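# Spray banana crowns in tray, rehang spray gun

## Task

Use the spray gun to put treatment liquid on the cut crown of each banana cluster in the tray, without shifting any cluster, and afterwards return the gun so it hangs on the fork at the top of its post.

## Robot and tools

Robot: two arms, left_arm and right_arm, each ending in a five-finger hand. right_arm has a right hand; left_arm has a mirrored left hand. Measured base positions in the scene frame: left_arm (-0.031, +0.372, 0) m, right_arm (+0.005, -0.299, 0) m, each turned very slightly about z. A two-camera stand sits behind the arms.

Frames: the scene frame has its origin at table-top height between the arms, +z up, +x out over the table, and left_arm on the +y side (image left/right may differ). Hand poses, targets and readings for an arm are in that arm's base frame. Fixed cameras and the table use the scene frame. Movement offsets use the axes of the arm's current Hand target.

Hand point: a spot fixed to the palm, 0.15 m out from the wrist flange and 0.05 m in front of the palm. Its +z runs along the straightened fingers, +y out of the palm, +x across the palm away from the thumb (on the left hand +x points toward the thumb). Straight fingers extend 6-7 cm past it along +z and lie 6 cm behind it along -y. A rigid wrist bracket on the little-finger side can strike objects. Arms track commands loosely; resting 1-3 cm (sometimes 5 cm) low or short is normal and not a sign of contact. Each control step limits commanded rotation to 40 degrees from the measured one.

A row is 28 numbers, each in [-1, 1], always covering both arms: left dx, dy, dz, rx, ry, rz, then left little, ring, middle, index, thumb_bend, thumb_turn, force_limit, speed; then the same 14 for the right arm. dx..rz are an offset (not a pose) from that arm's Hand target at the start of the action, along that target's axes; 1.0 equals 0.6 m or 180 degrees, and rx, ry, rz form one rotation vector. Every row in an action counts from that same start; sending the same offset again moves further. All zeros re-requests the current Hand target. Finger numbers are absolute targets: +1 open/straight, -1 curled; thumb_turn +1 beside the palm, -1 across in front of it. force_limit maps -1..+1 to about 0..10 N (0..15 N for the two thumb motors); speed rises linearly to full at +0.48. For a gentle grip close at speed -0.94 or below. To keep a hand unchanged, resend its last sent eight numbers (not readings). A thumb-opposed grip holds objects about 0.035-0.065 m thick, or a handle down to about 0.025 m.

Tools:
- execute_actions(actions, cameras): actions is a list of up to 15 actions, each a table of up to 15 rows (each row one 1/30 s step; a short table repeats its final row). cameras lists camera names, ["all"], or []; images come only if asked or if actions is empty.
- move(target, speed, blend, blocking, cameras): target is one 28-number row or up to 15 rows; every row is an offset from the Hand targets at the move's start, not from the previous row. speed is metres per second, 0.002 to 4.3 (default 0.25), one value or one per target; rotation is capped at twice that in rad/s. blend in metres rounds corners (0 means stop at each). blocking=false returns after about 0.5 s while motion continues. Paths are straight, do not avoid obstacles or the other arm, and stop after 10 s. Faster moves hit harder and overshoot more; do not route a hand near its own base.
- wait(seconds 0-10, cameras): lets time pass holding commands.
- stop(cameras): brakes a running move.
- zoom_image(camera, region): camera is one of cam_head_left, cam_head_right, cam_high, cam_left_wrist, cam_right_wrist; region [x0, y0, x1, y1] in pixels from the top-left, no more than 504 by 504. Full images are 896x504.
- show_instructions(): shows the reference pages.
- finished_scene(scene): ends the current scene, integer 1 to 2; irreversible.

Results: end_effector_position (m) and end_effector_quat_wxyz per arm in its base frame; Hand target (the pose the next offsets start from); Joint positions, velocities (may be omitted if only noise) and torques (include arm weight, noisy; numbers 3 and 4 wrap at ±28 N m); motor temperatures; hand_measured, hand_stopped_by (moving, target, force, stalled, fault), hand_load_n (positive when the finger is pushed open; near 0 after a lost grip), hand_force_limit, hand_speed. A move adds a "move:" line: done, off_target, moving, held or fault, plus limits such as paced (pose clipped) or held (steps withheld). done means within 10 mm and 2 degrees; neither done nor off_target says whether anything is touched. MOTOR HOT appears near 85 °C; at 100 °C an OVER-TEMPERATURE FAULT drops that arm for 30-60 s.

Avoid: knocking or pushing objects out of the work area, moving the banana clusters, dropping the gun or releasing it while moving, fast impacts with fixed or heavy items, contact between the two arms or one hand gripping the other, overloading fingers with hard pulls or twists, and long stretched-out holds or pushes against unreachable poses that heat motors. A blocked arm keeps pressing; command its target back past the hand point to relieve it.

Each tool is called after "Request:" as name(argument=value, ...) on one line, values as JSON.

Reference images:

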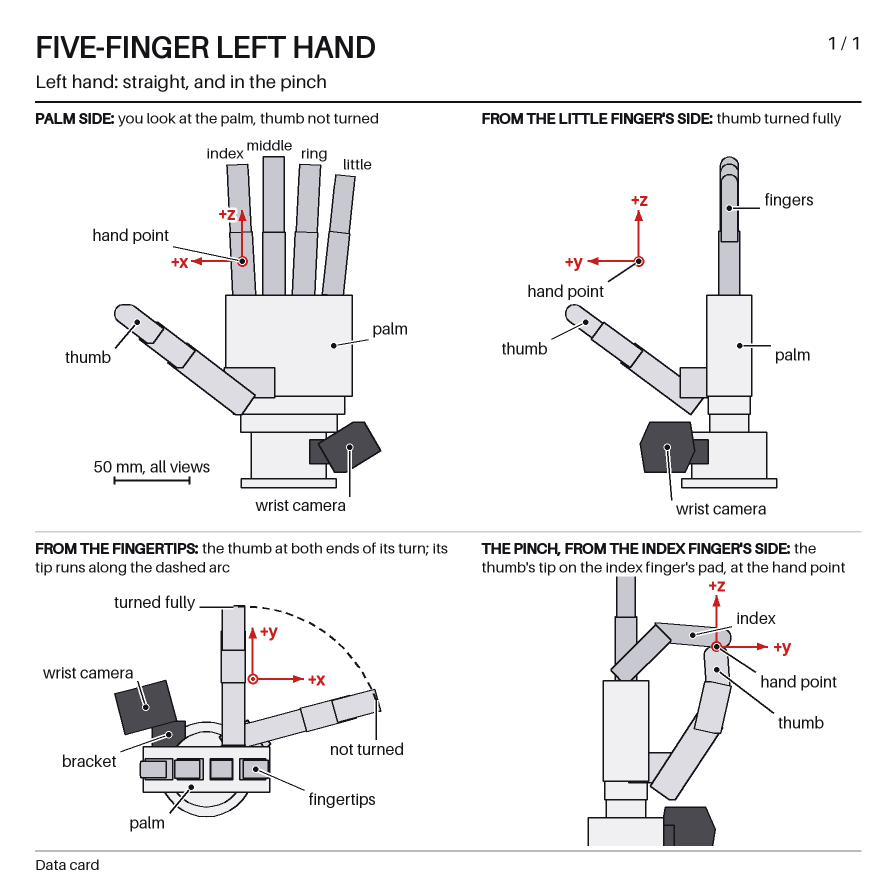

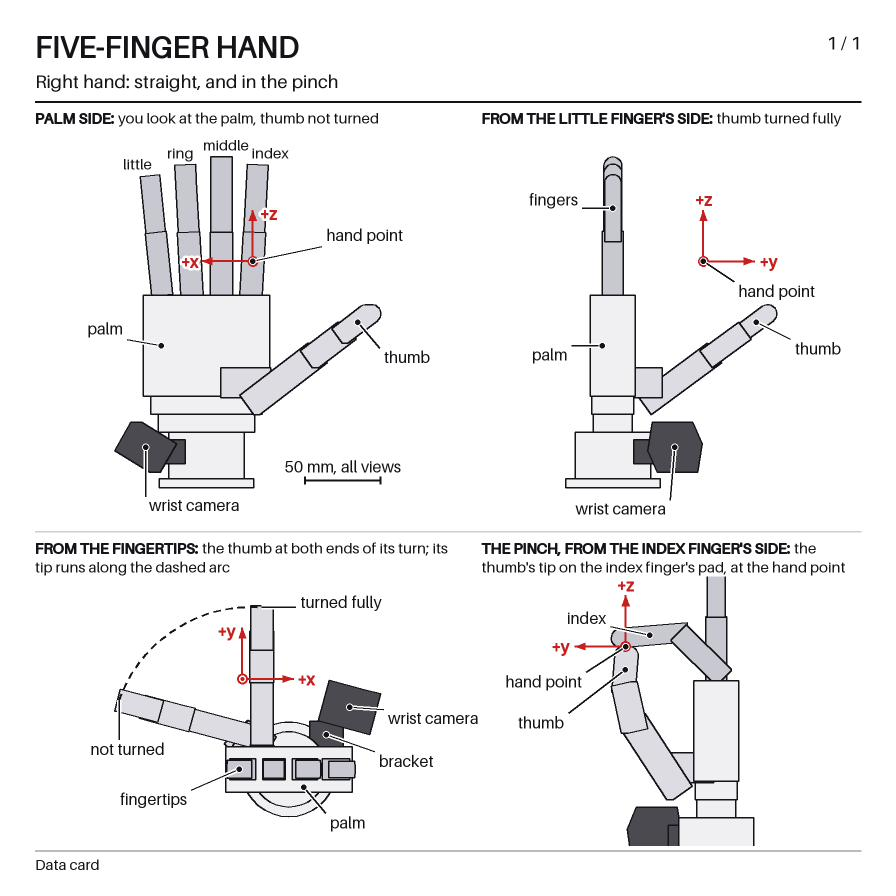

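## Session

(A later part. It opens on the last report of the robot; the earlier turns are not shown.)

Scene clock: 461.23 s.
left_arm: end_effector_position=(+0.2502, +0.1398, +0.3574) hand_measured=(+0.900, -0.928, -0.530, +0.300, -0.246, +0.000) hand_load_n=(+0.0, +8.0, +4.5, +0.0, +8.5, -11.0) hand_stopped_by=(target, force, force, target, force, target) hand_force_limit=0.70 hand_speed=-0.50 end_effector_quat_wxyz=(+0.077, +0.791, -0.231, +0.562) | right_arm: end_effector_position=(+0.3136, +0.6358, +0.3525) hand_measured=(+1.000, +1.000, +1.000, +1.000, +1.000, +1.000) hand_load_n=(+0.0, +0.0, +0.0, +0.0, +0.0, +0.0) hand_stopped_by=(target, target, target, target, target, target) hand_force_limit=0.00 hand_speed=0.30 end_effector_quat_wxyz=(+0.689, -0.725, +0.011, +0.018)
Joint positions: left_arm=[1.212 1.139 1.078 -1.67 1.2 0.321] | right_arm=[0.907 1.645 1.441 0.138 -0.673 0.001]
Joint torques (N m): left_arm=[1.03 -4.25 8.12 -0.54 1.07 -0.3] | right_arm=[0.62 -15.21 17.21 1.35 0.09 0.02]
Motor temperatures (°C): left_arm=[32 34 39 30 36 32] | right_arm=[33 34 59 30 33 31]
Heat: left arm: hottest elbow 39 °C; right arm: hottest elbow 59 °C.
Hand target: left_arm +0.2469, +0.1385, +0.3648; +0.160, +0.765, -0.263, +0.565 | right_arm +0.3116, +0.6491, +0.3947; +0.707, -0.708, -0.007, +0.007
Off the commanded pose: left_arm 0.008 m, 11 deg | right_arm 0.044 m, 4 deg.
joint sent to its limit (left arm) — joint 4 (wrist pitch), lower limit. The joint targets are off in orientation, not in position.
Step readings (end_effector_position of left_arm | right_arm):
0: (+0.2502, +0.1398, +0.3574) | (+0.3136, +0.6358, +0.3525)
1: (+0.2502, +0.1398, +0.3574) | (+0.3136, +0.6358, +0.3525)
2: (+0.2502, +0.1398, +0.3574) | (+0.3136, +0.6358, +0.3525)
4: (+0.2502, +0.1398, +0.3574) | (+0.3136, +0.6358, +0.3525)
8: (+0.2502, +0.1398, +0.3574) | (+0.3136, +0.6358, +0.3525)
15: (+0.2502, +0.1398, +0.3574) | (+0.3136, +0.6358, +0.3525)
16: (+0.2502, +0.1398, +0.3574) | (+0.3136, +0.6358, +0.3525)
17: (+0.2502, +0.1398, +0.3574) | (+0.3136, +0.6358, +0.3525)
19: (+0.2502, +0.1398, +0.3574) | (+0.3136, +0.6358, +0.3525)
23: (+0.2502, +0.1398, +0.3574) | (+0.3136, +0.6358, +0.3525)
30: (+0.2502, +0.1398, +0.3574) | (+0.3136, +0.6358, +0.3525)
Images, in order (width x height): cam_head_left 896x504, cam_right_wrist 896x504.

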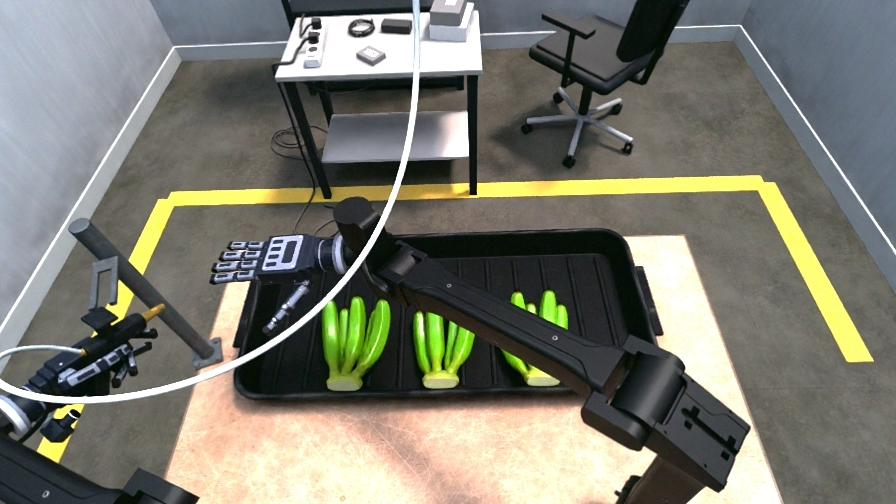

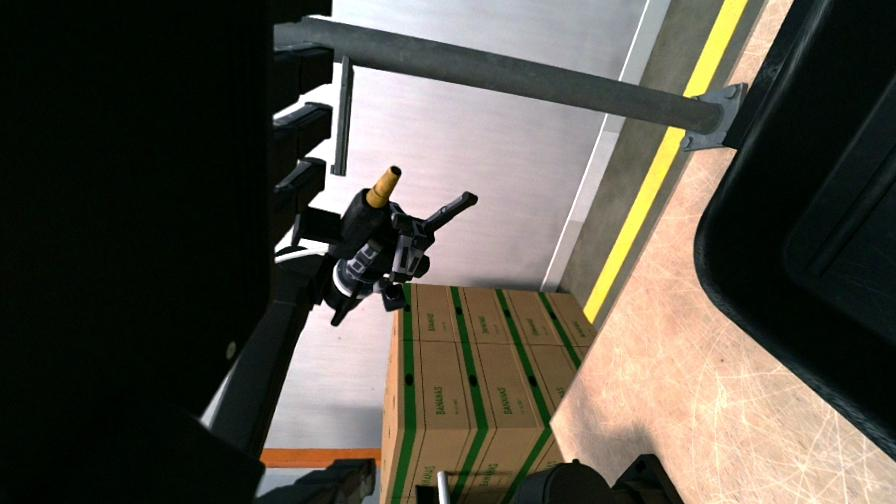

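Request:
execute_actions(actions=[], cameras=["cam_high","cam_head_right","cam_left_wrist"])

Request:
zoom_image(camera="cam_high", region=[670, 40, 860, 230])

Request:
zoom_image(camera="cam_head_right", region=[60, 240, 260, 440])

Scene clock: 461.43 s.
left_arm: end_effector_position=(+0.2502, +0.1398, +0.3574) hand_measured=(+0.900, -0.928, -0.530, +0.300, -0.246, +0.000) hand_load_n=(+0.0, +8.0, +4.5, +0.0, +8.5, -11.0) hand_stopped_by=(target, force, force, target, force, target) hand_force_limit=0.70 hand_speed=-0.50 end_effector_quat_wxyz=(+0.077, +0.791, -0.231, +0.562) | right_arm: end_effector_position=(+0.3136, +0.6358, +0.3525) hand_measured=(+1.000, +1.000, +1.000, +1.000, +1.000, +1.000) hand_load_n=(+0.0, -0.5, +0.0, +0.0, +0.0, -0.5) hand_stopped_by=(target, target, target, target, target, target) hand_force_limit=0.00 hand_speed=0.30 end_effector_quat_wxyz=(+0.689, -0.725, +0.011, +0.018)
Joint positions: left_arm=[1.212 1.139 1.078 -1.67 1.2 0.321] | right_arm=[0.907 1.645 1.441 0.138 -0.673 0.001]
Joint velocities: within noise
Joint torques (N m): left_arm=[1.03 -4.25 8.13 -0.54 1.07 -0.3] | right_arm=[0.62 -15.27 17.21 1.35 0.09 0.03]
Motor temperatures (°C): left_arm=[32 34 39 30 36 32] | right_arm=[33 34 59 30 33 31]
Heat: left arm: hottest elbow 39 °C; right arm: hottest elbow 59 °C.
Hand target: left_arm +0.2469, +0.1385, +0.3648; +0.160, +0.765, -0.263, +0.565 | right_arm +0.3116, +0.6491, +0.3947; +0.707, -0.708, -0.007, +0.007
Off the commanded pose: left_arm 0.008 m, 11 deg | right_arm 0.044 m, 4 deg.
Images, in order (width x height): cam_head_right 896x504, cam_high 896x504, cam_left_wrist 896x504.

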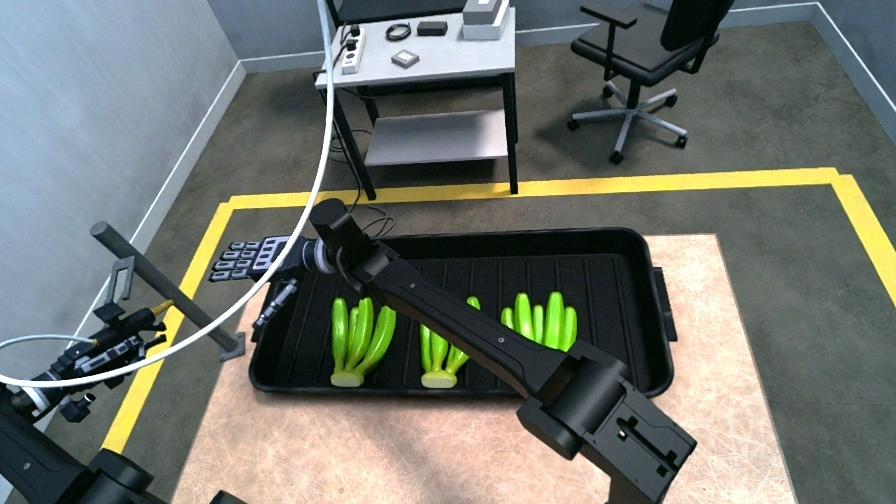

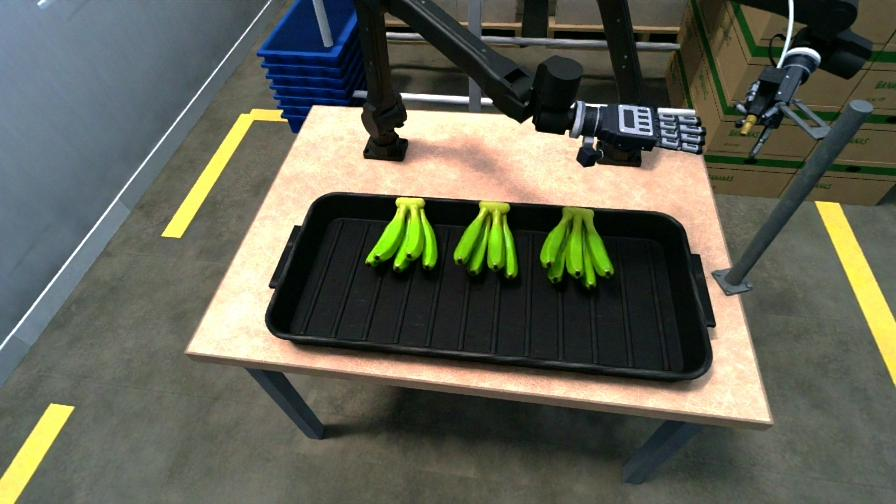

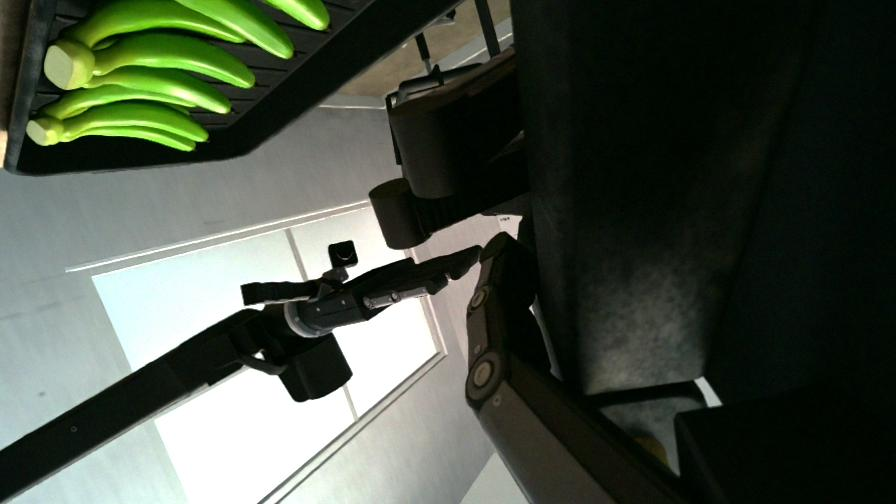

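Scaled by 2.653 from the camera's 896x504 image, which has a finer 1280x720 frame.

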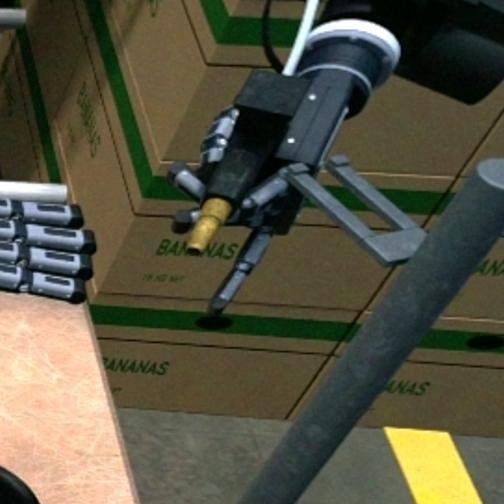

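Scaled by 2.520 from the camera's 896x504 image, which has a finer 1280x720 frame.

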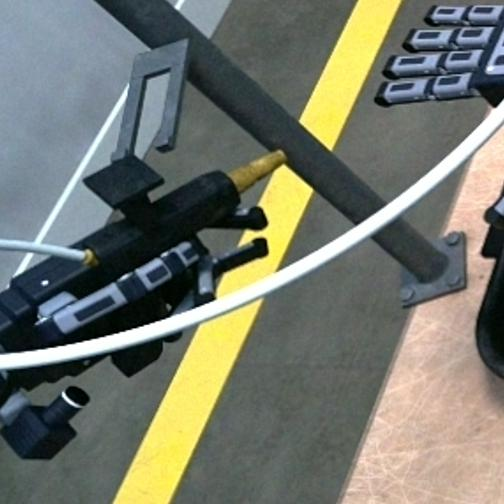

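Request:
execute_actions(actions=[[[0,0,0,0,0,0,0.9,0.0,0.0,0.3,-0.9,0.0,0.1,-0.2,0,0,0,0,0,0,1,1,1,1,1,1,0,0.3]],[[0,0,0,0,0,0,-0.9,0.0,0.0,0.3,-0.9,0.0,0.1,-0.2,0,0,0,0,0,0,1,1,1,1,1,1,0,0.3]],[[0,0,0,0,0,0,-0.9,0.0,0.0,0.0,-0.92,0.0,0.1,-0.5,0,0,0,0,0,0,1,1,1,1,1,1,0,0.3]]], cameras=["cam_head_left","cam_right_wrist"])

Request:
zoom_image(camera="cam_head_left", region=[80, 320, 160, 400])

Request:
zoom_image(camera="cam_right_wrist", region=[300, 140, 480, 320])

Scene clock: 464.37 s.
left_arm: end_effector_position=(+0.2502, +0.1399, +0.3574) hand_measured=(-0.900, +0.000, +0.000, +0.002, -0.242, +0.000) hand_load_n=(+0.0, +0.0, +0.0, +5.5, +12.5, -8.0) hand_stopped_by=(target, target, target, target, force, target) hand_force_limit=0.10 hand_speed=-0.50 end_effector_quat_wxyz=(+0.077, +0.791, -0.231, +0.562) | right_arm: end_effector_position=(+0.3136, +0.6358, +0.3525) hand_measured=(+1.000, +1.000, +1.000, +1.000, +1.000, +1.000) hand_load_n=(+0.0, +0.0, +0.0, +0.0, +0.0, -0.5) hand_stopped_by=(target, target, target, target, target, target) hand_force_limit=0.00 hand_speed=0.30 end_effector_quat_wxyz=(+0.689, -0.725, +0.011, +0.018)
Joint positions: left_arm=[1.212 1.139 1.078 -1.67 1.2 0.32] | right_arm=[0.907 1.645 1.441 0.138 -0.673 0.001]
Joint torques (N m): left_arm=[0.97 -4.19 8.14 -0.54 1.07 -0.3] | right_arm=[0.56 -15.21 17.21 1.35 0.1 0.03]
Motor temperatures (°C): left_arm=[32 34 39 30 36 32] | right_arm=[33 34 59 30 33 31]
Heat: left arm: hottest elbow 39 °C; right arm: hottest elbow 59 °C.
Hand target: left_arm +0.2469, +0.1385, +0.3649; +0.160, +0.765, -0.263, +0.565 | right_arm +0.3116, +0.6491, +0.3947; +0.707, -0.708, -0.007, +0.007
Off the commanded pose: left_arm 0.008 m, 11 deg | right_arm 0.044 m, 4 deg.
joint sent to its limit (left arm) — joint 4 (wrist pitch), lower limit. The joint targets are off in orientation, not in position.
Step readings (end_effector_position of left_arm | right_arm):
0: (+0.2502, +0.1398, +0.3574) | (+0.3136, +0.6358, +0.3525)
1: (+0.2502, +0.1398, +0.3574) | (+0.3136, +0.6358, +0.3525)
2: (+0.2502, +0.1398, +0.3574) | (+0.3136, +0.6358, +0.3525)
4: (+0.2502, +0.1398, +0.3574) | (+0.3136, +0.6358, +0.3525)
8: (+0.2502, +0.1398, +0.3574) | (+0.3136, +0.6358, +0.3525)
15: (+0.2502, +0.1399, +0.3574) | (+0.3136, +0.6358, +0.3525)
16: (+0.2502, +0.1399, +0.3574) | (+0.3136, +0.6358, +0.3525)
17: (+0.2502, +0.1399, +0.3574) | (+0.3136, +0.6358, +0.3525)
19: (+0.2502, +0.1399, +0.3574) | (+0.3136, +0.6358, +0.3525)
23: (+0.2502, +0.1399, +0.3574) | (+0.3136, +0.6358, +0.3525)
30: (+0.2502, +0.1399, +0.3574) | (+0.3136, +0.6358, +0.3525)
31: (+0.2502, +0.1399, +0.3574) | (+0.3136, +0.6358, +0.3525)
32: (+0.2502, +0.1399, +0.3574) | (+0.3136, +0.6358, +0.3525)
34: (+0.2502, +0.1399, +0.3574) | (+0.3136, +0.6358, +0.3525)
38: (+0.2502, +0.1399, +0.3574) | (+0.3136, +0.6358, +0.3525)
45: (+0.2502, +0.1399, +0.3574) | (+0.3136, +0.6358, +0.3525)
Images, in order (width x height): cam_head_left 896x504, cam_right_wrist 896x504.

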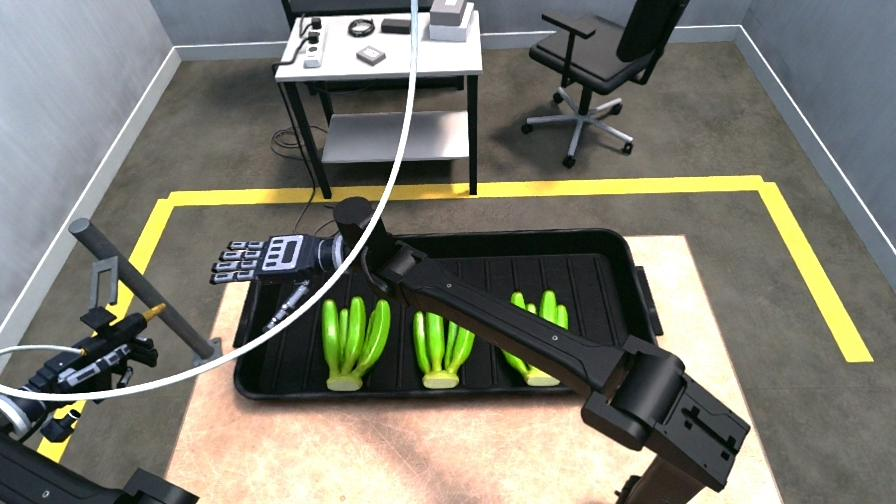

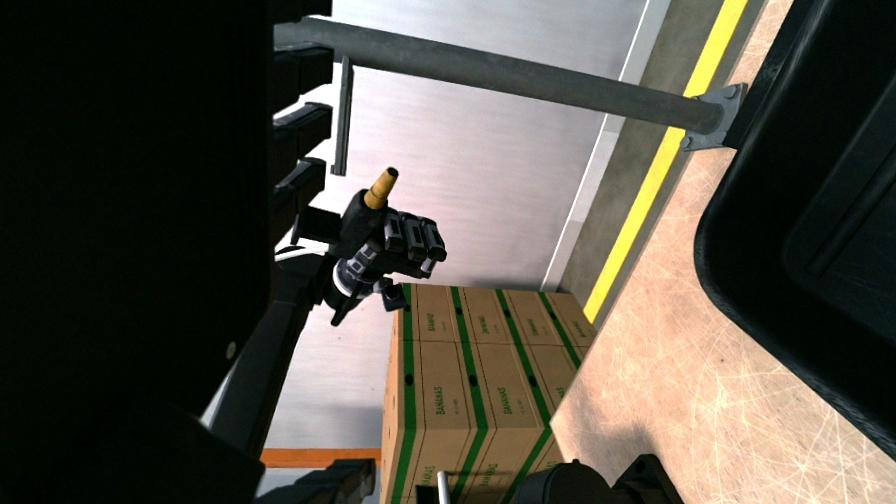

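Scaled by 6.300 from the camera's 896x504 image, which has a finer 1280x720 frame.

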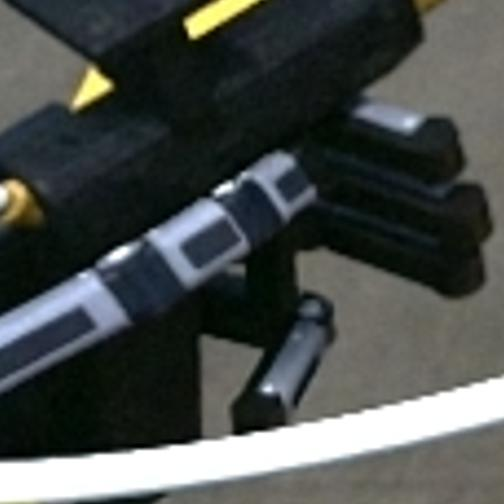

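Scaled by 2.800 from the camera's 896x504 image, which has a finer 1280x720 frame.

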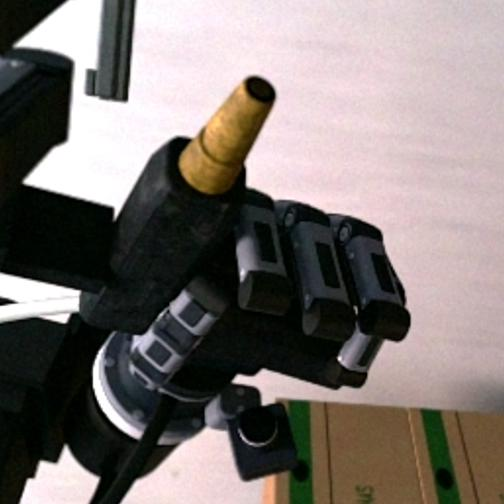

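Request:
move(target=[[0,0,0,0,0,0,-0.9,0.0,0.0,0.0,-0.92,0.0,0.1,-0.5,0.117,0.05,-0.75,0,0.25,0,1,1,1,1,1,1,0,0.3]], speed=0.3)

Scene clock: 466.73 s.
left_arm: end_effector_position=(+0.2502, +0.1399, +0.3574) hand_measured=(-0.900, +0.000, +0.000, +0.002, -0.242, +0.000) hand_load_n=(+0.0, +0.0, +0.0, +5.5, +12.5, -8.0) hand_stopped_by=(target, target, target, target, force, target) hand_force_limit=0.10 hand_speed=-0.50 end_effector_quat_wxyz=(+0.077, +0.791, -0.231, +0.562) | right_arm: end_effector_position=(+0.3924, +0.2064, +0.3655) hand_measured=(+1.000, +1.000, +1.000, +1.000, +1.000, +1.000) hand_load_n=(+0.0, -0.5, +0.0, +0.0, +0.0, +0.0) hand_stopped_by=(target, target, target, target, target, target) hand_force_limit=0.00 hand_speed=0.30 end_effector_quat_wxyz=(+0.658, -0.657, +0.260, -0.260)
Joint positions: left_arm=[1.212 1.139 1.078 -1.67 1.2 0.32] | right_arm=[0.155 0.875 0.772 0.104 -0.662 0.001]
Joint torques (N m): left_arm=[0.97 -4.19 8.13 -0.54 1.08 -0.3] | right_arm=[-1.61 -4.84 10.65 1.36 -0.09 0]
Motor temperatures (°C): left_arm=[32 34 38 30 36 32] | right_arm=[33 34 58 30 33 31]
Heat: left arm: hottest elbow 38 °C; right arm: hottest elbow 58 °C.
Hand target: left_arm +0.2469, +0.1385, +0.3649; +0.160, +0.765, -0.263, +0.565 | right_arm +0.3911, +0.2007, +0.3653; +0.656, -0.657, +0.264, -0.264
Off the commanded pose: left_arm 0.008 m, 11 deg | right_arm 0.006 m, 1 deg.
joint sent to its limit (left arm) — joint 4 (wrist pitch), lower limit. The joint targets are off in orientation, not in position.
move: off_target (left_arm)

Request:
move(target=[0.0019,0.099,0.1228,-0.0235,-0.0951,0.0148,-0.9,0.0,0.0,0.0,-0.92,0.0,0.1,-0.5,0.565,0.058,-0.495,0,0.25,0,1,1,1,1,1,1,0,0.3], speed=0.12, cameras=["cam_head_left","cam_head_right","cam_high"])

Request:
zoom_image(camera="cam_head_left", region=[50, 260, 250, 460])

Request:
zoom_image(camera="cam_high", region=[660, 30, 860, 230])

Scene clock: 471.97 s.
left_arm: end_effector_position=(+0.2690, +0.0547, +0.3344) hand_measured=(-0.900, +0.000, +0.000, +0.002, -0.242, +0.000) hand_load_n=(+0.0, +0.0, +0.0, +5.5, +12.5, -8.0) hand_stopped_by=(target, target, target, target, force, target) hand_force_limit=0.10 hand_speed=-0.50 end_effector_quat_wxyz=(+0.136, +0.830, -0.323, +0.435) | right_arm: end_effector_position=(+0.4200, -0.2283, +0.2952) hand_measured=(+1.000, +1.000, +1.000, +1.000, +1.000, +1.000) hand_load_n=(+0.0, +0.0, -0.5, +0.0, +0.0, +0.0) hand_stopped_by=(target, target, target, target, target, target) hand_force_limit=0.00 hand_speed=0.30 end_effector_quat_wxyz=(+0.511, -0.505, +0.520, -0.461)
Joint positions: left_arm=[0.888 1.044 1.066 -1.581 0.946 0.053] | right_arm=[-0.863 1.134 0.778 0.272 -0.899 0.001]
Joint torques (N m): left_arm=[-0.5 -3.37 8.44 0.5 0.91 -0.28] | right_arm=[-1.55 -6.01 16.32 2.59 0.07 0]
Motor temperatures (°C): left_arm=[32 34 38 30 36 32] | right_arm=[33 34 57 30 33 30]
Heat: left arm: hottest elbow 38 °C; right arm: hottest elbow 57 °C.
Hand target: left_arm +0.2700, +0.0502, +0.3399; +0.134, +0.828, -0.322, +0.438 | right_arm +0.4302, -0.2484, +0.3314; +0.505, -0.506, +0.494, -0.495
Off the commanded pose: left_arm 0.007 m, 1 deg | right_arm 0.043 m, 5 deg.
move: off_target (right_arm)
Images, in order (width x height): cam_head_left 896x504, cam_head_right 896x504, cam_high 896x504.

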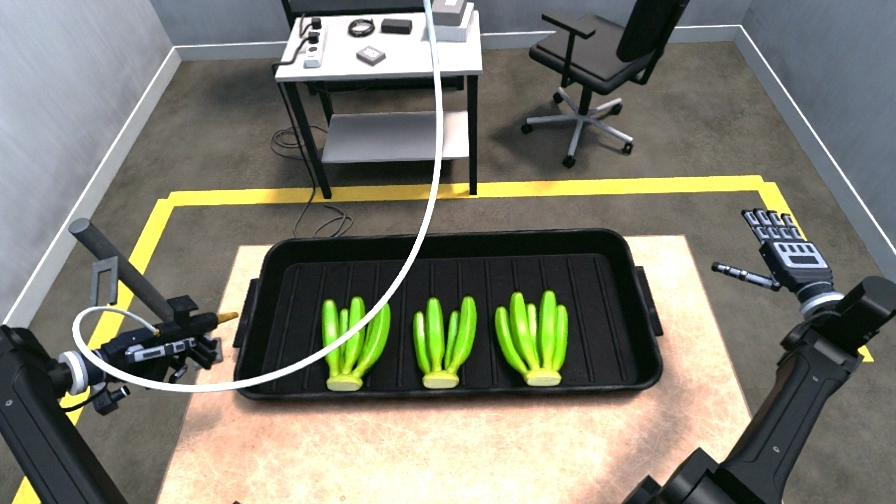

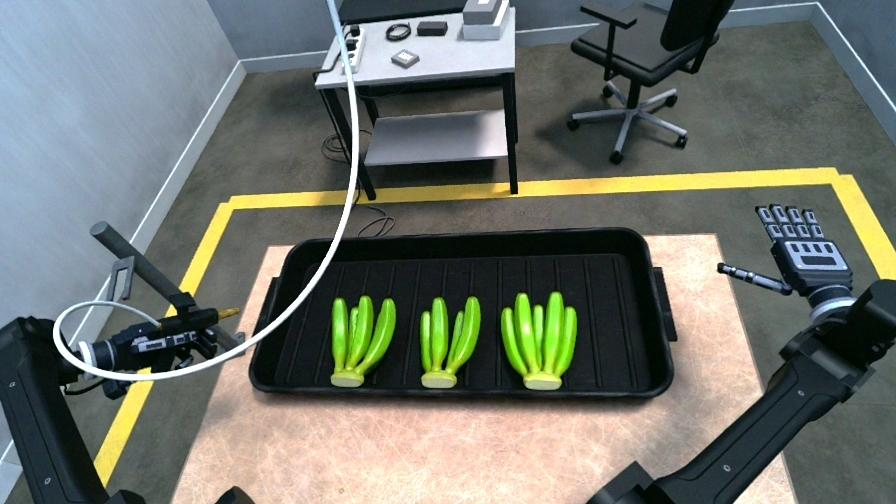

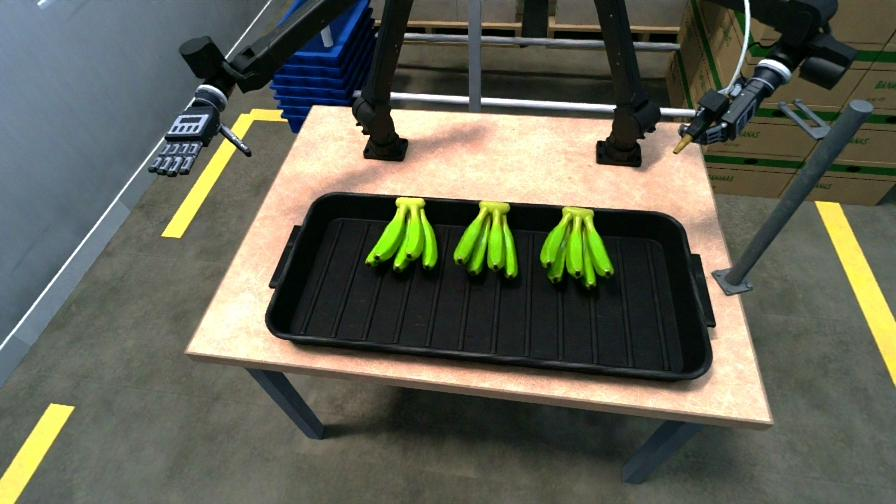

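Scaled by 2.520 from the camera's 896x504 image, which has a finer 1280x720 frame.

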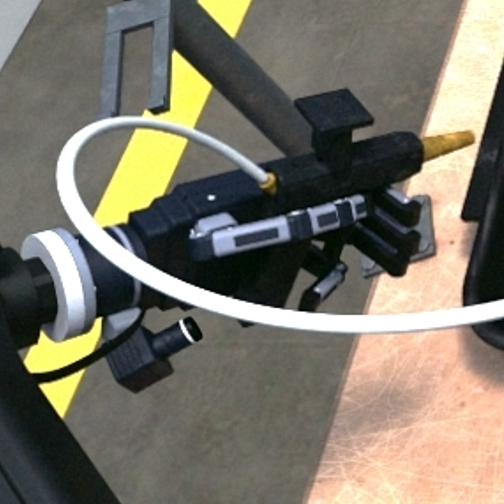

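Scaled by 2.520 from the camera's 896x504 image, which has a finer 1280x720 frame.

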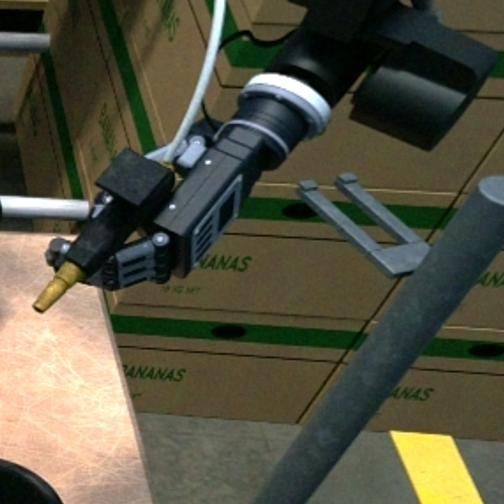

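Request:
move(target=[[-0.012,0.15,0.0824,-0.0235,-0.0951,0.0148,-0.9,0.0,0.0,0.0,-0.92,0.0,0.1,-0.5,0,0,0,0,0,0,1,1,1,1,1,1,0,0.3],[-0.0615,0.2889,0.1852,-0.047,-0.1903,0.0296,-0.9,0.0,0.0,0.0,-0.92,0.0,0.1,-0.5,0,0,0,0,0,0,1,1,1,1,1,1,0,0.3]], speed=0.1, blend=0.03, cameras=["cam_head_left","cam_head_right","cam_high","cam_left_wrist"])

Request:
zoom_image(camera="cam_head_left", region=[150, 220, 400, 470])

Request:
zoom_image(camera="cam_high", region=[500, 60, 750, 310])

Scene clock: 476.33 s.
left_arm: end_effector_position=(+0.2077, -0.1177, +0.2311) hand_measured=(-0.900, +0.000, +0.000, +0.002, -0.242, +0.000) hand_load_n=(+0.0, +0.0, +0.0, +5.5, +13.0, -7.0) hand_stopped_by=(target, target, target, target, force, target) hand_force_limit=0.10 hand_speed=-0.50 end_effector_quat_wxyz=(+0.072, +0.894, -0.417, +0.146) | right_arm: end_effector_position=(+0.4200, -0.2283, +0.2952) hand_measured=(+1.000, +1.000, +1.000, +1.000, +1.000, +1.000) hand_load_n=(+0.0, +0.0, +0.0, +0.0, +0.0, +0.0) hand_stopped_by=(target, target, target, target, target, target) hand_force_limit=0.00 hand_speed=0.30 end_effector_quat_wxyz=(+0.511, -0.505, +0.520, -0.461)
Joint positions: left_arm=[-0.038 0.777 0.862 -1.436 0.246 -0.762] | right_arm=[-0.863 1.134 0.778 0.272 -0.899 0.001]
Joint torques (N m): left_arm=[-0.5 0.91 9.16 1.21 0.36 -0.21] | right_arm=[-1.49 -5.95 16.39 2.62 0.08 0]
Motor temperatures (°C): left_arm=[32 34 38 30 36 32] | right_arm=[33 34 57 30 33 30]
Heat: left arm: hottest elbow 38 °C; right arm: hottest elbow 57 °C.
Hand target: left_arm +0.2132, -0.1215, +0.2348; +0.072, +0.893, -0.416, +0.156 | right_arm +0.4302, -0.2484, +0.3314; +0.505, -0.506, +0.494, -0.495
Off the commanded pose: left_arm 0.008 m, 1 deg | right_arm 0.043 m, 5 deg.
move: off_target (right_arm)
Images, in order (width x height): cam_head_left 896x504, cam_head_right 896x504, cam_high 896x504, cam_left_wrist 896x504.

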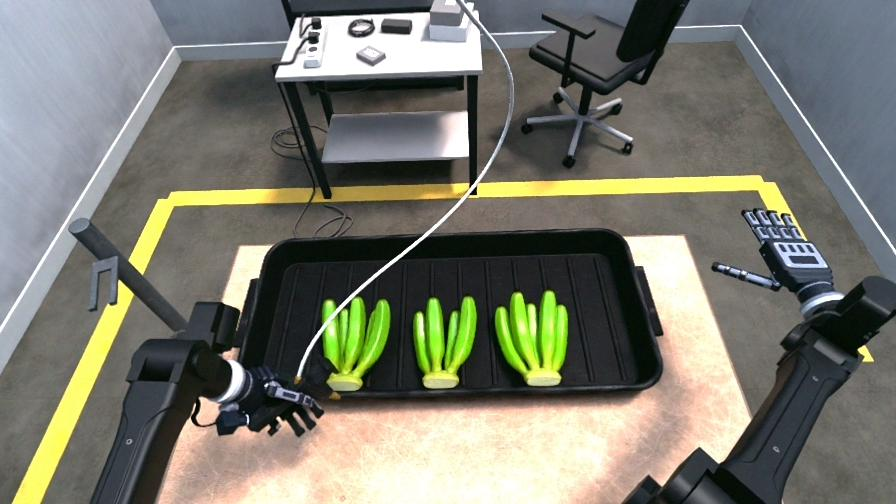

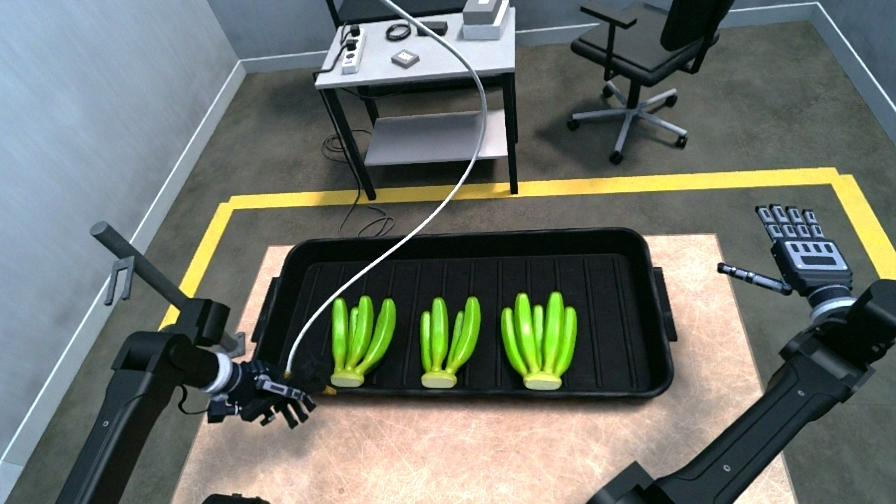

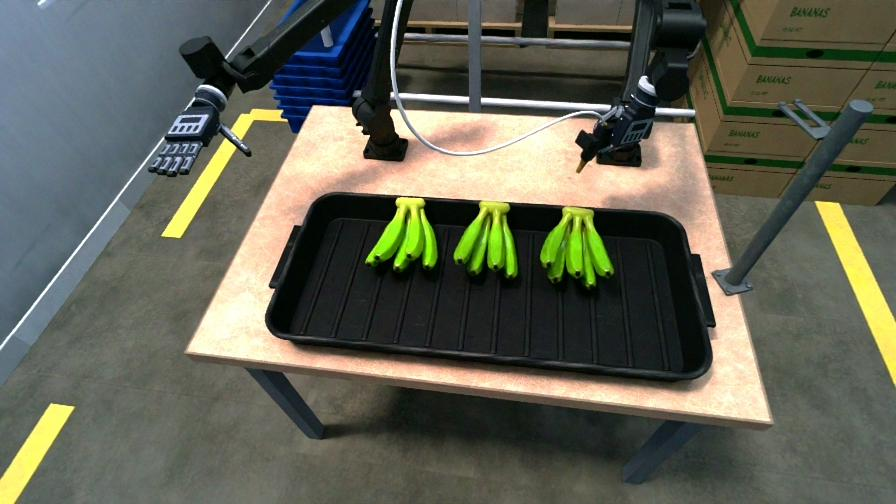

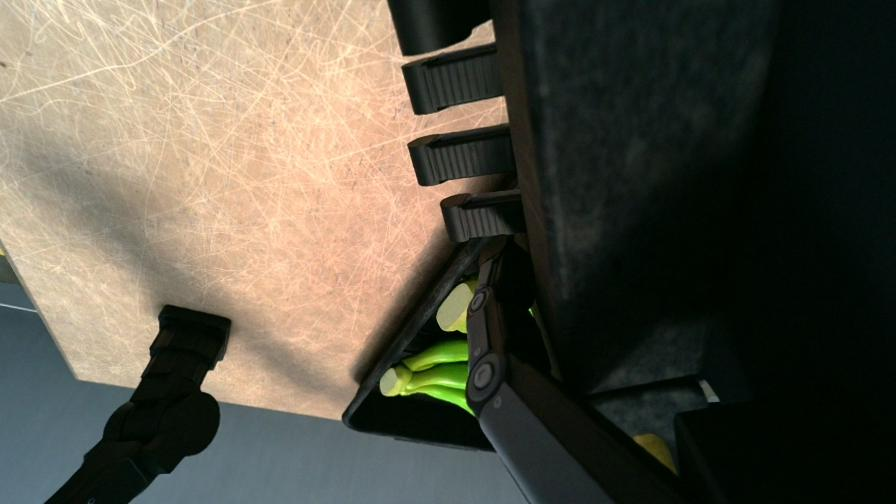

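Scaled by 2.016 from the camera's 896x504 image, which has a finer 1280x720 frame.

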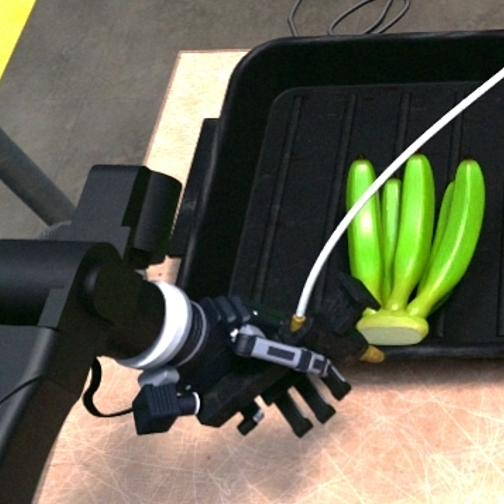

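Scaled by 2.016 from the camera's 896x504 image, which has a finer 1280x720 frame.

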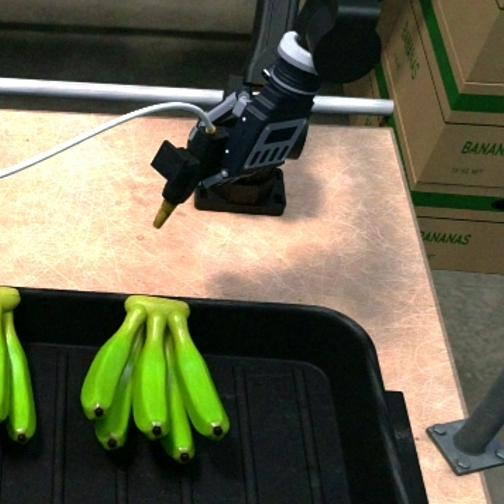

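Request:
move(target=[-0.0158,-0.0025,0.0653,0,0,0,-0.9,0.0,0.0,0.0,-0.92,0.0,0.1,-0.5,0,0,0,0,0,0,1,1,1,1,1,1,0,0.3], speed=0.06, cameras=["cam_head_left","cam_head_right","cam_high","cam_left_wrist"])

Request:
zoom_image(camera="cam_head_left", region=[240, 320, 400, 480])

Request:
zoom_image(camera="cam_head_right", region=[240, 320, 400, 480])

Request:
zoom_image(camera="cam_high", region=[520, 100, 680, 260])

Scene clock: 478.07 s.
left_arm: end_effector_position=(+0.2115, -0.1200, +0.1915) hand_measured=(-0.900, +0.000, +0.000, +0.002, -0.242, +0.000) hand_load_n=(+0.0, +0.0, +0.0, +5.5, +12.5, -7.0) hand_stopped_by=(target, target, target, target, force, target) hand_force_limit=0.10 hand_speed=-0.50 end_effector_quat_wxyz=(+0.072, +0.894, -0.417, +0.147) | right_arm: end_effector_position=(+0.4200, -0.2283, +0.2952) hand_measured=(+1.000, +1.000, +1.000, +1.000, +1.000, +1.000) hand_load_n=(+0.0, +0.0, +0.0, +0.0, +0.0, -0.5) hand_stopped_by=(target, target, target, target, target, target) hand_force_limit=0.00 hand_speed=0.30 end_effector_quat_wxyz=(+0.511, -0.505, +0.520, -0.461)
Joint positions: left_arm=[-0.049 0.783 0.76 -1.324 0.244 -0.774] | right_arm=[-0.863 1.134 0.778 0.272 -0.899 0.001]
Joint torques (N m): left_arm=[-0.38 0.97 9.16 1.29 0.35 -0.22] | right_arm=[-1.49 -5.95 16.39 2.62 0.07 0]
Motor temperatures (°C): left_arm=[32 34 38 30 36 32] | right_arm=[33 34 57 30 33 30]
Heat: left arm: hottest elbow 38 °C; right arm: hottest elbow 57 °C.
Hand target: left_arm +0.2173, -0.1239, +0.1947; +0.072, +0.893, -0.416, +0.156 | right_arm +0.4302, -0.2484, +0.3314; +0.505, -0.506, +0.494, -0.495
Off the commanded pose: left_arm 0.008 m, 1 deg | right_arm 0.043 m, 5 deg.
move: off_target (right_arm)
Images, in order (width x height): cam_head_left 896x504, cam_head_right 896x504, cam_high 896x504, cam_left_wrist 896x504.

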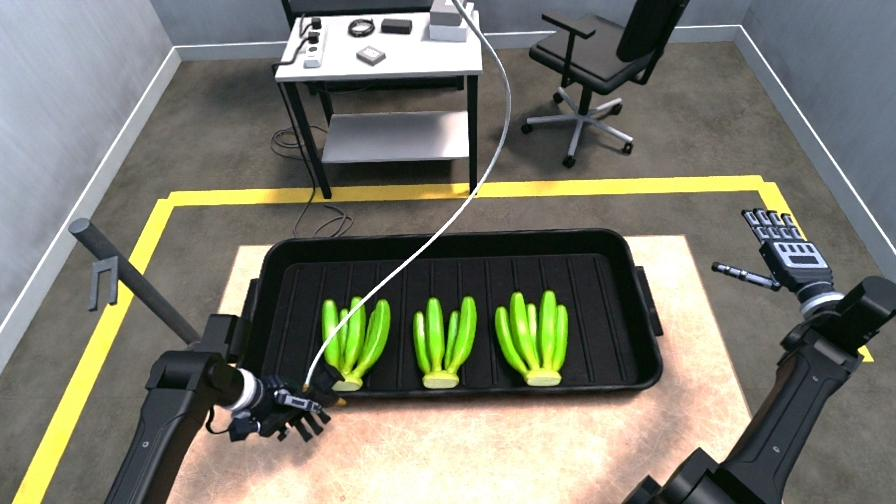

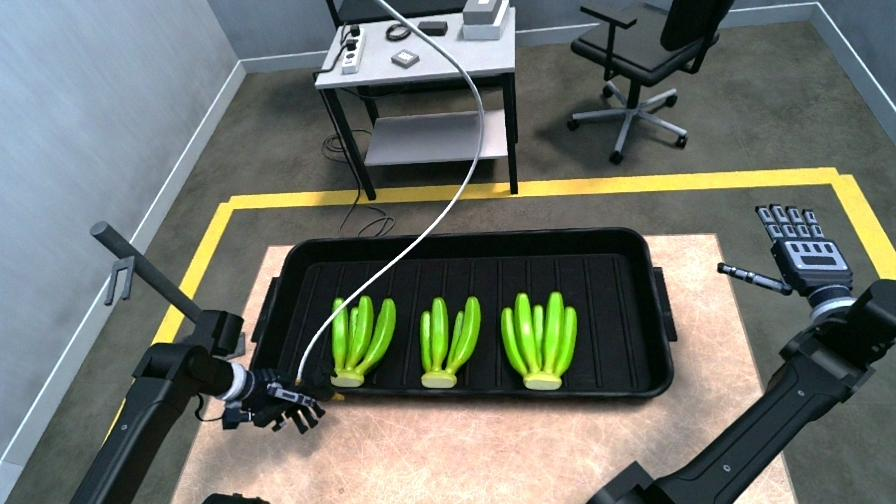

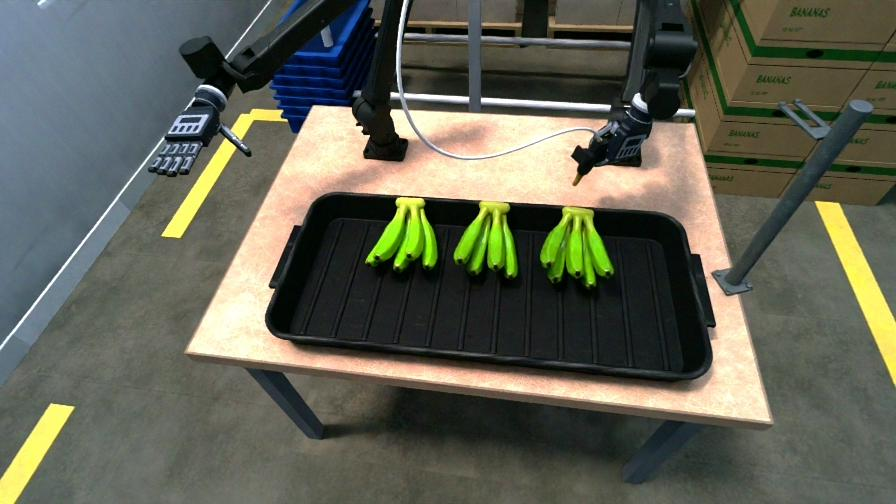

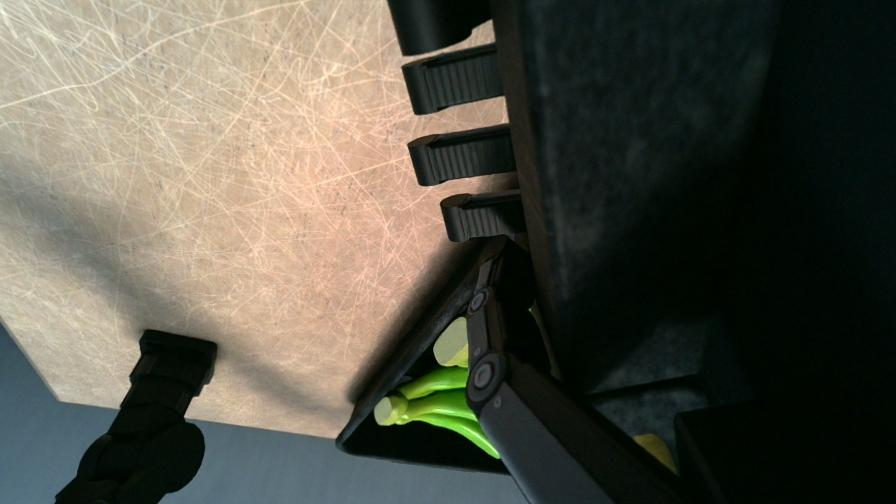

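Scaled by 3.150 from the camera's 896x504 image, which has a finer 1280x720 frame.

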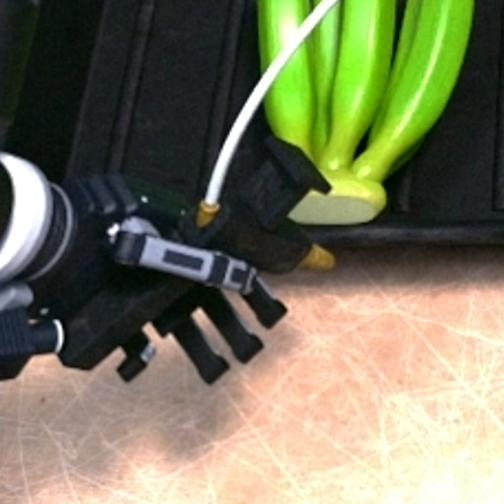

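Scaled by 3.150 from the camera's 896x504 image, which has a finer 1280x720 frame.

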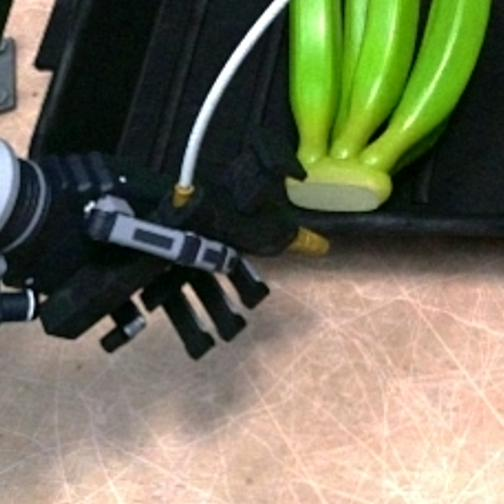

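Scaled by 3.150 from the camera's 896x504 image, which has a finer 1280x720 frame.

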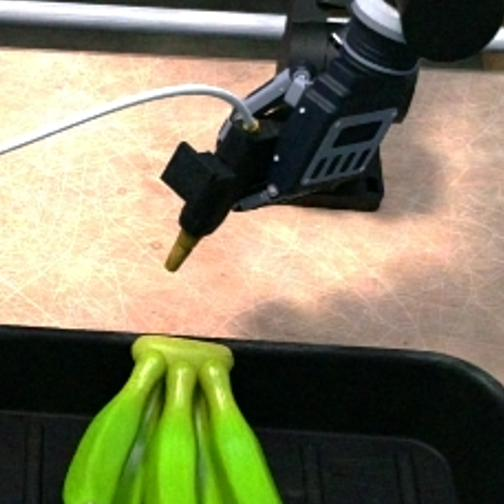

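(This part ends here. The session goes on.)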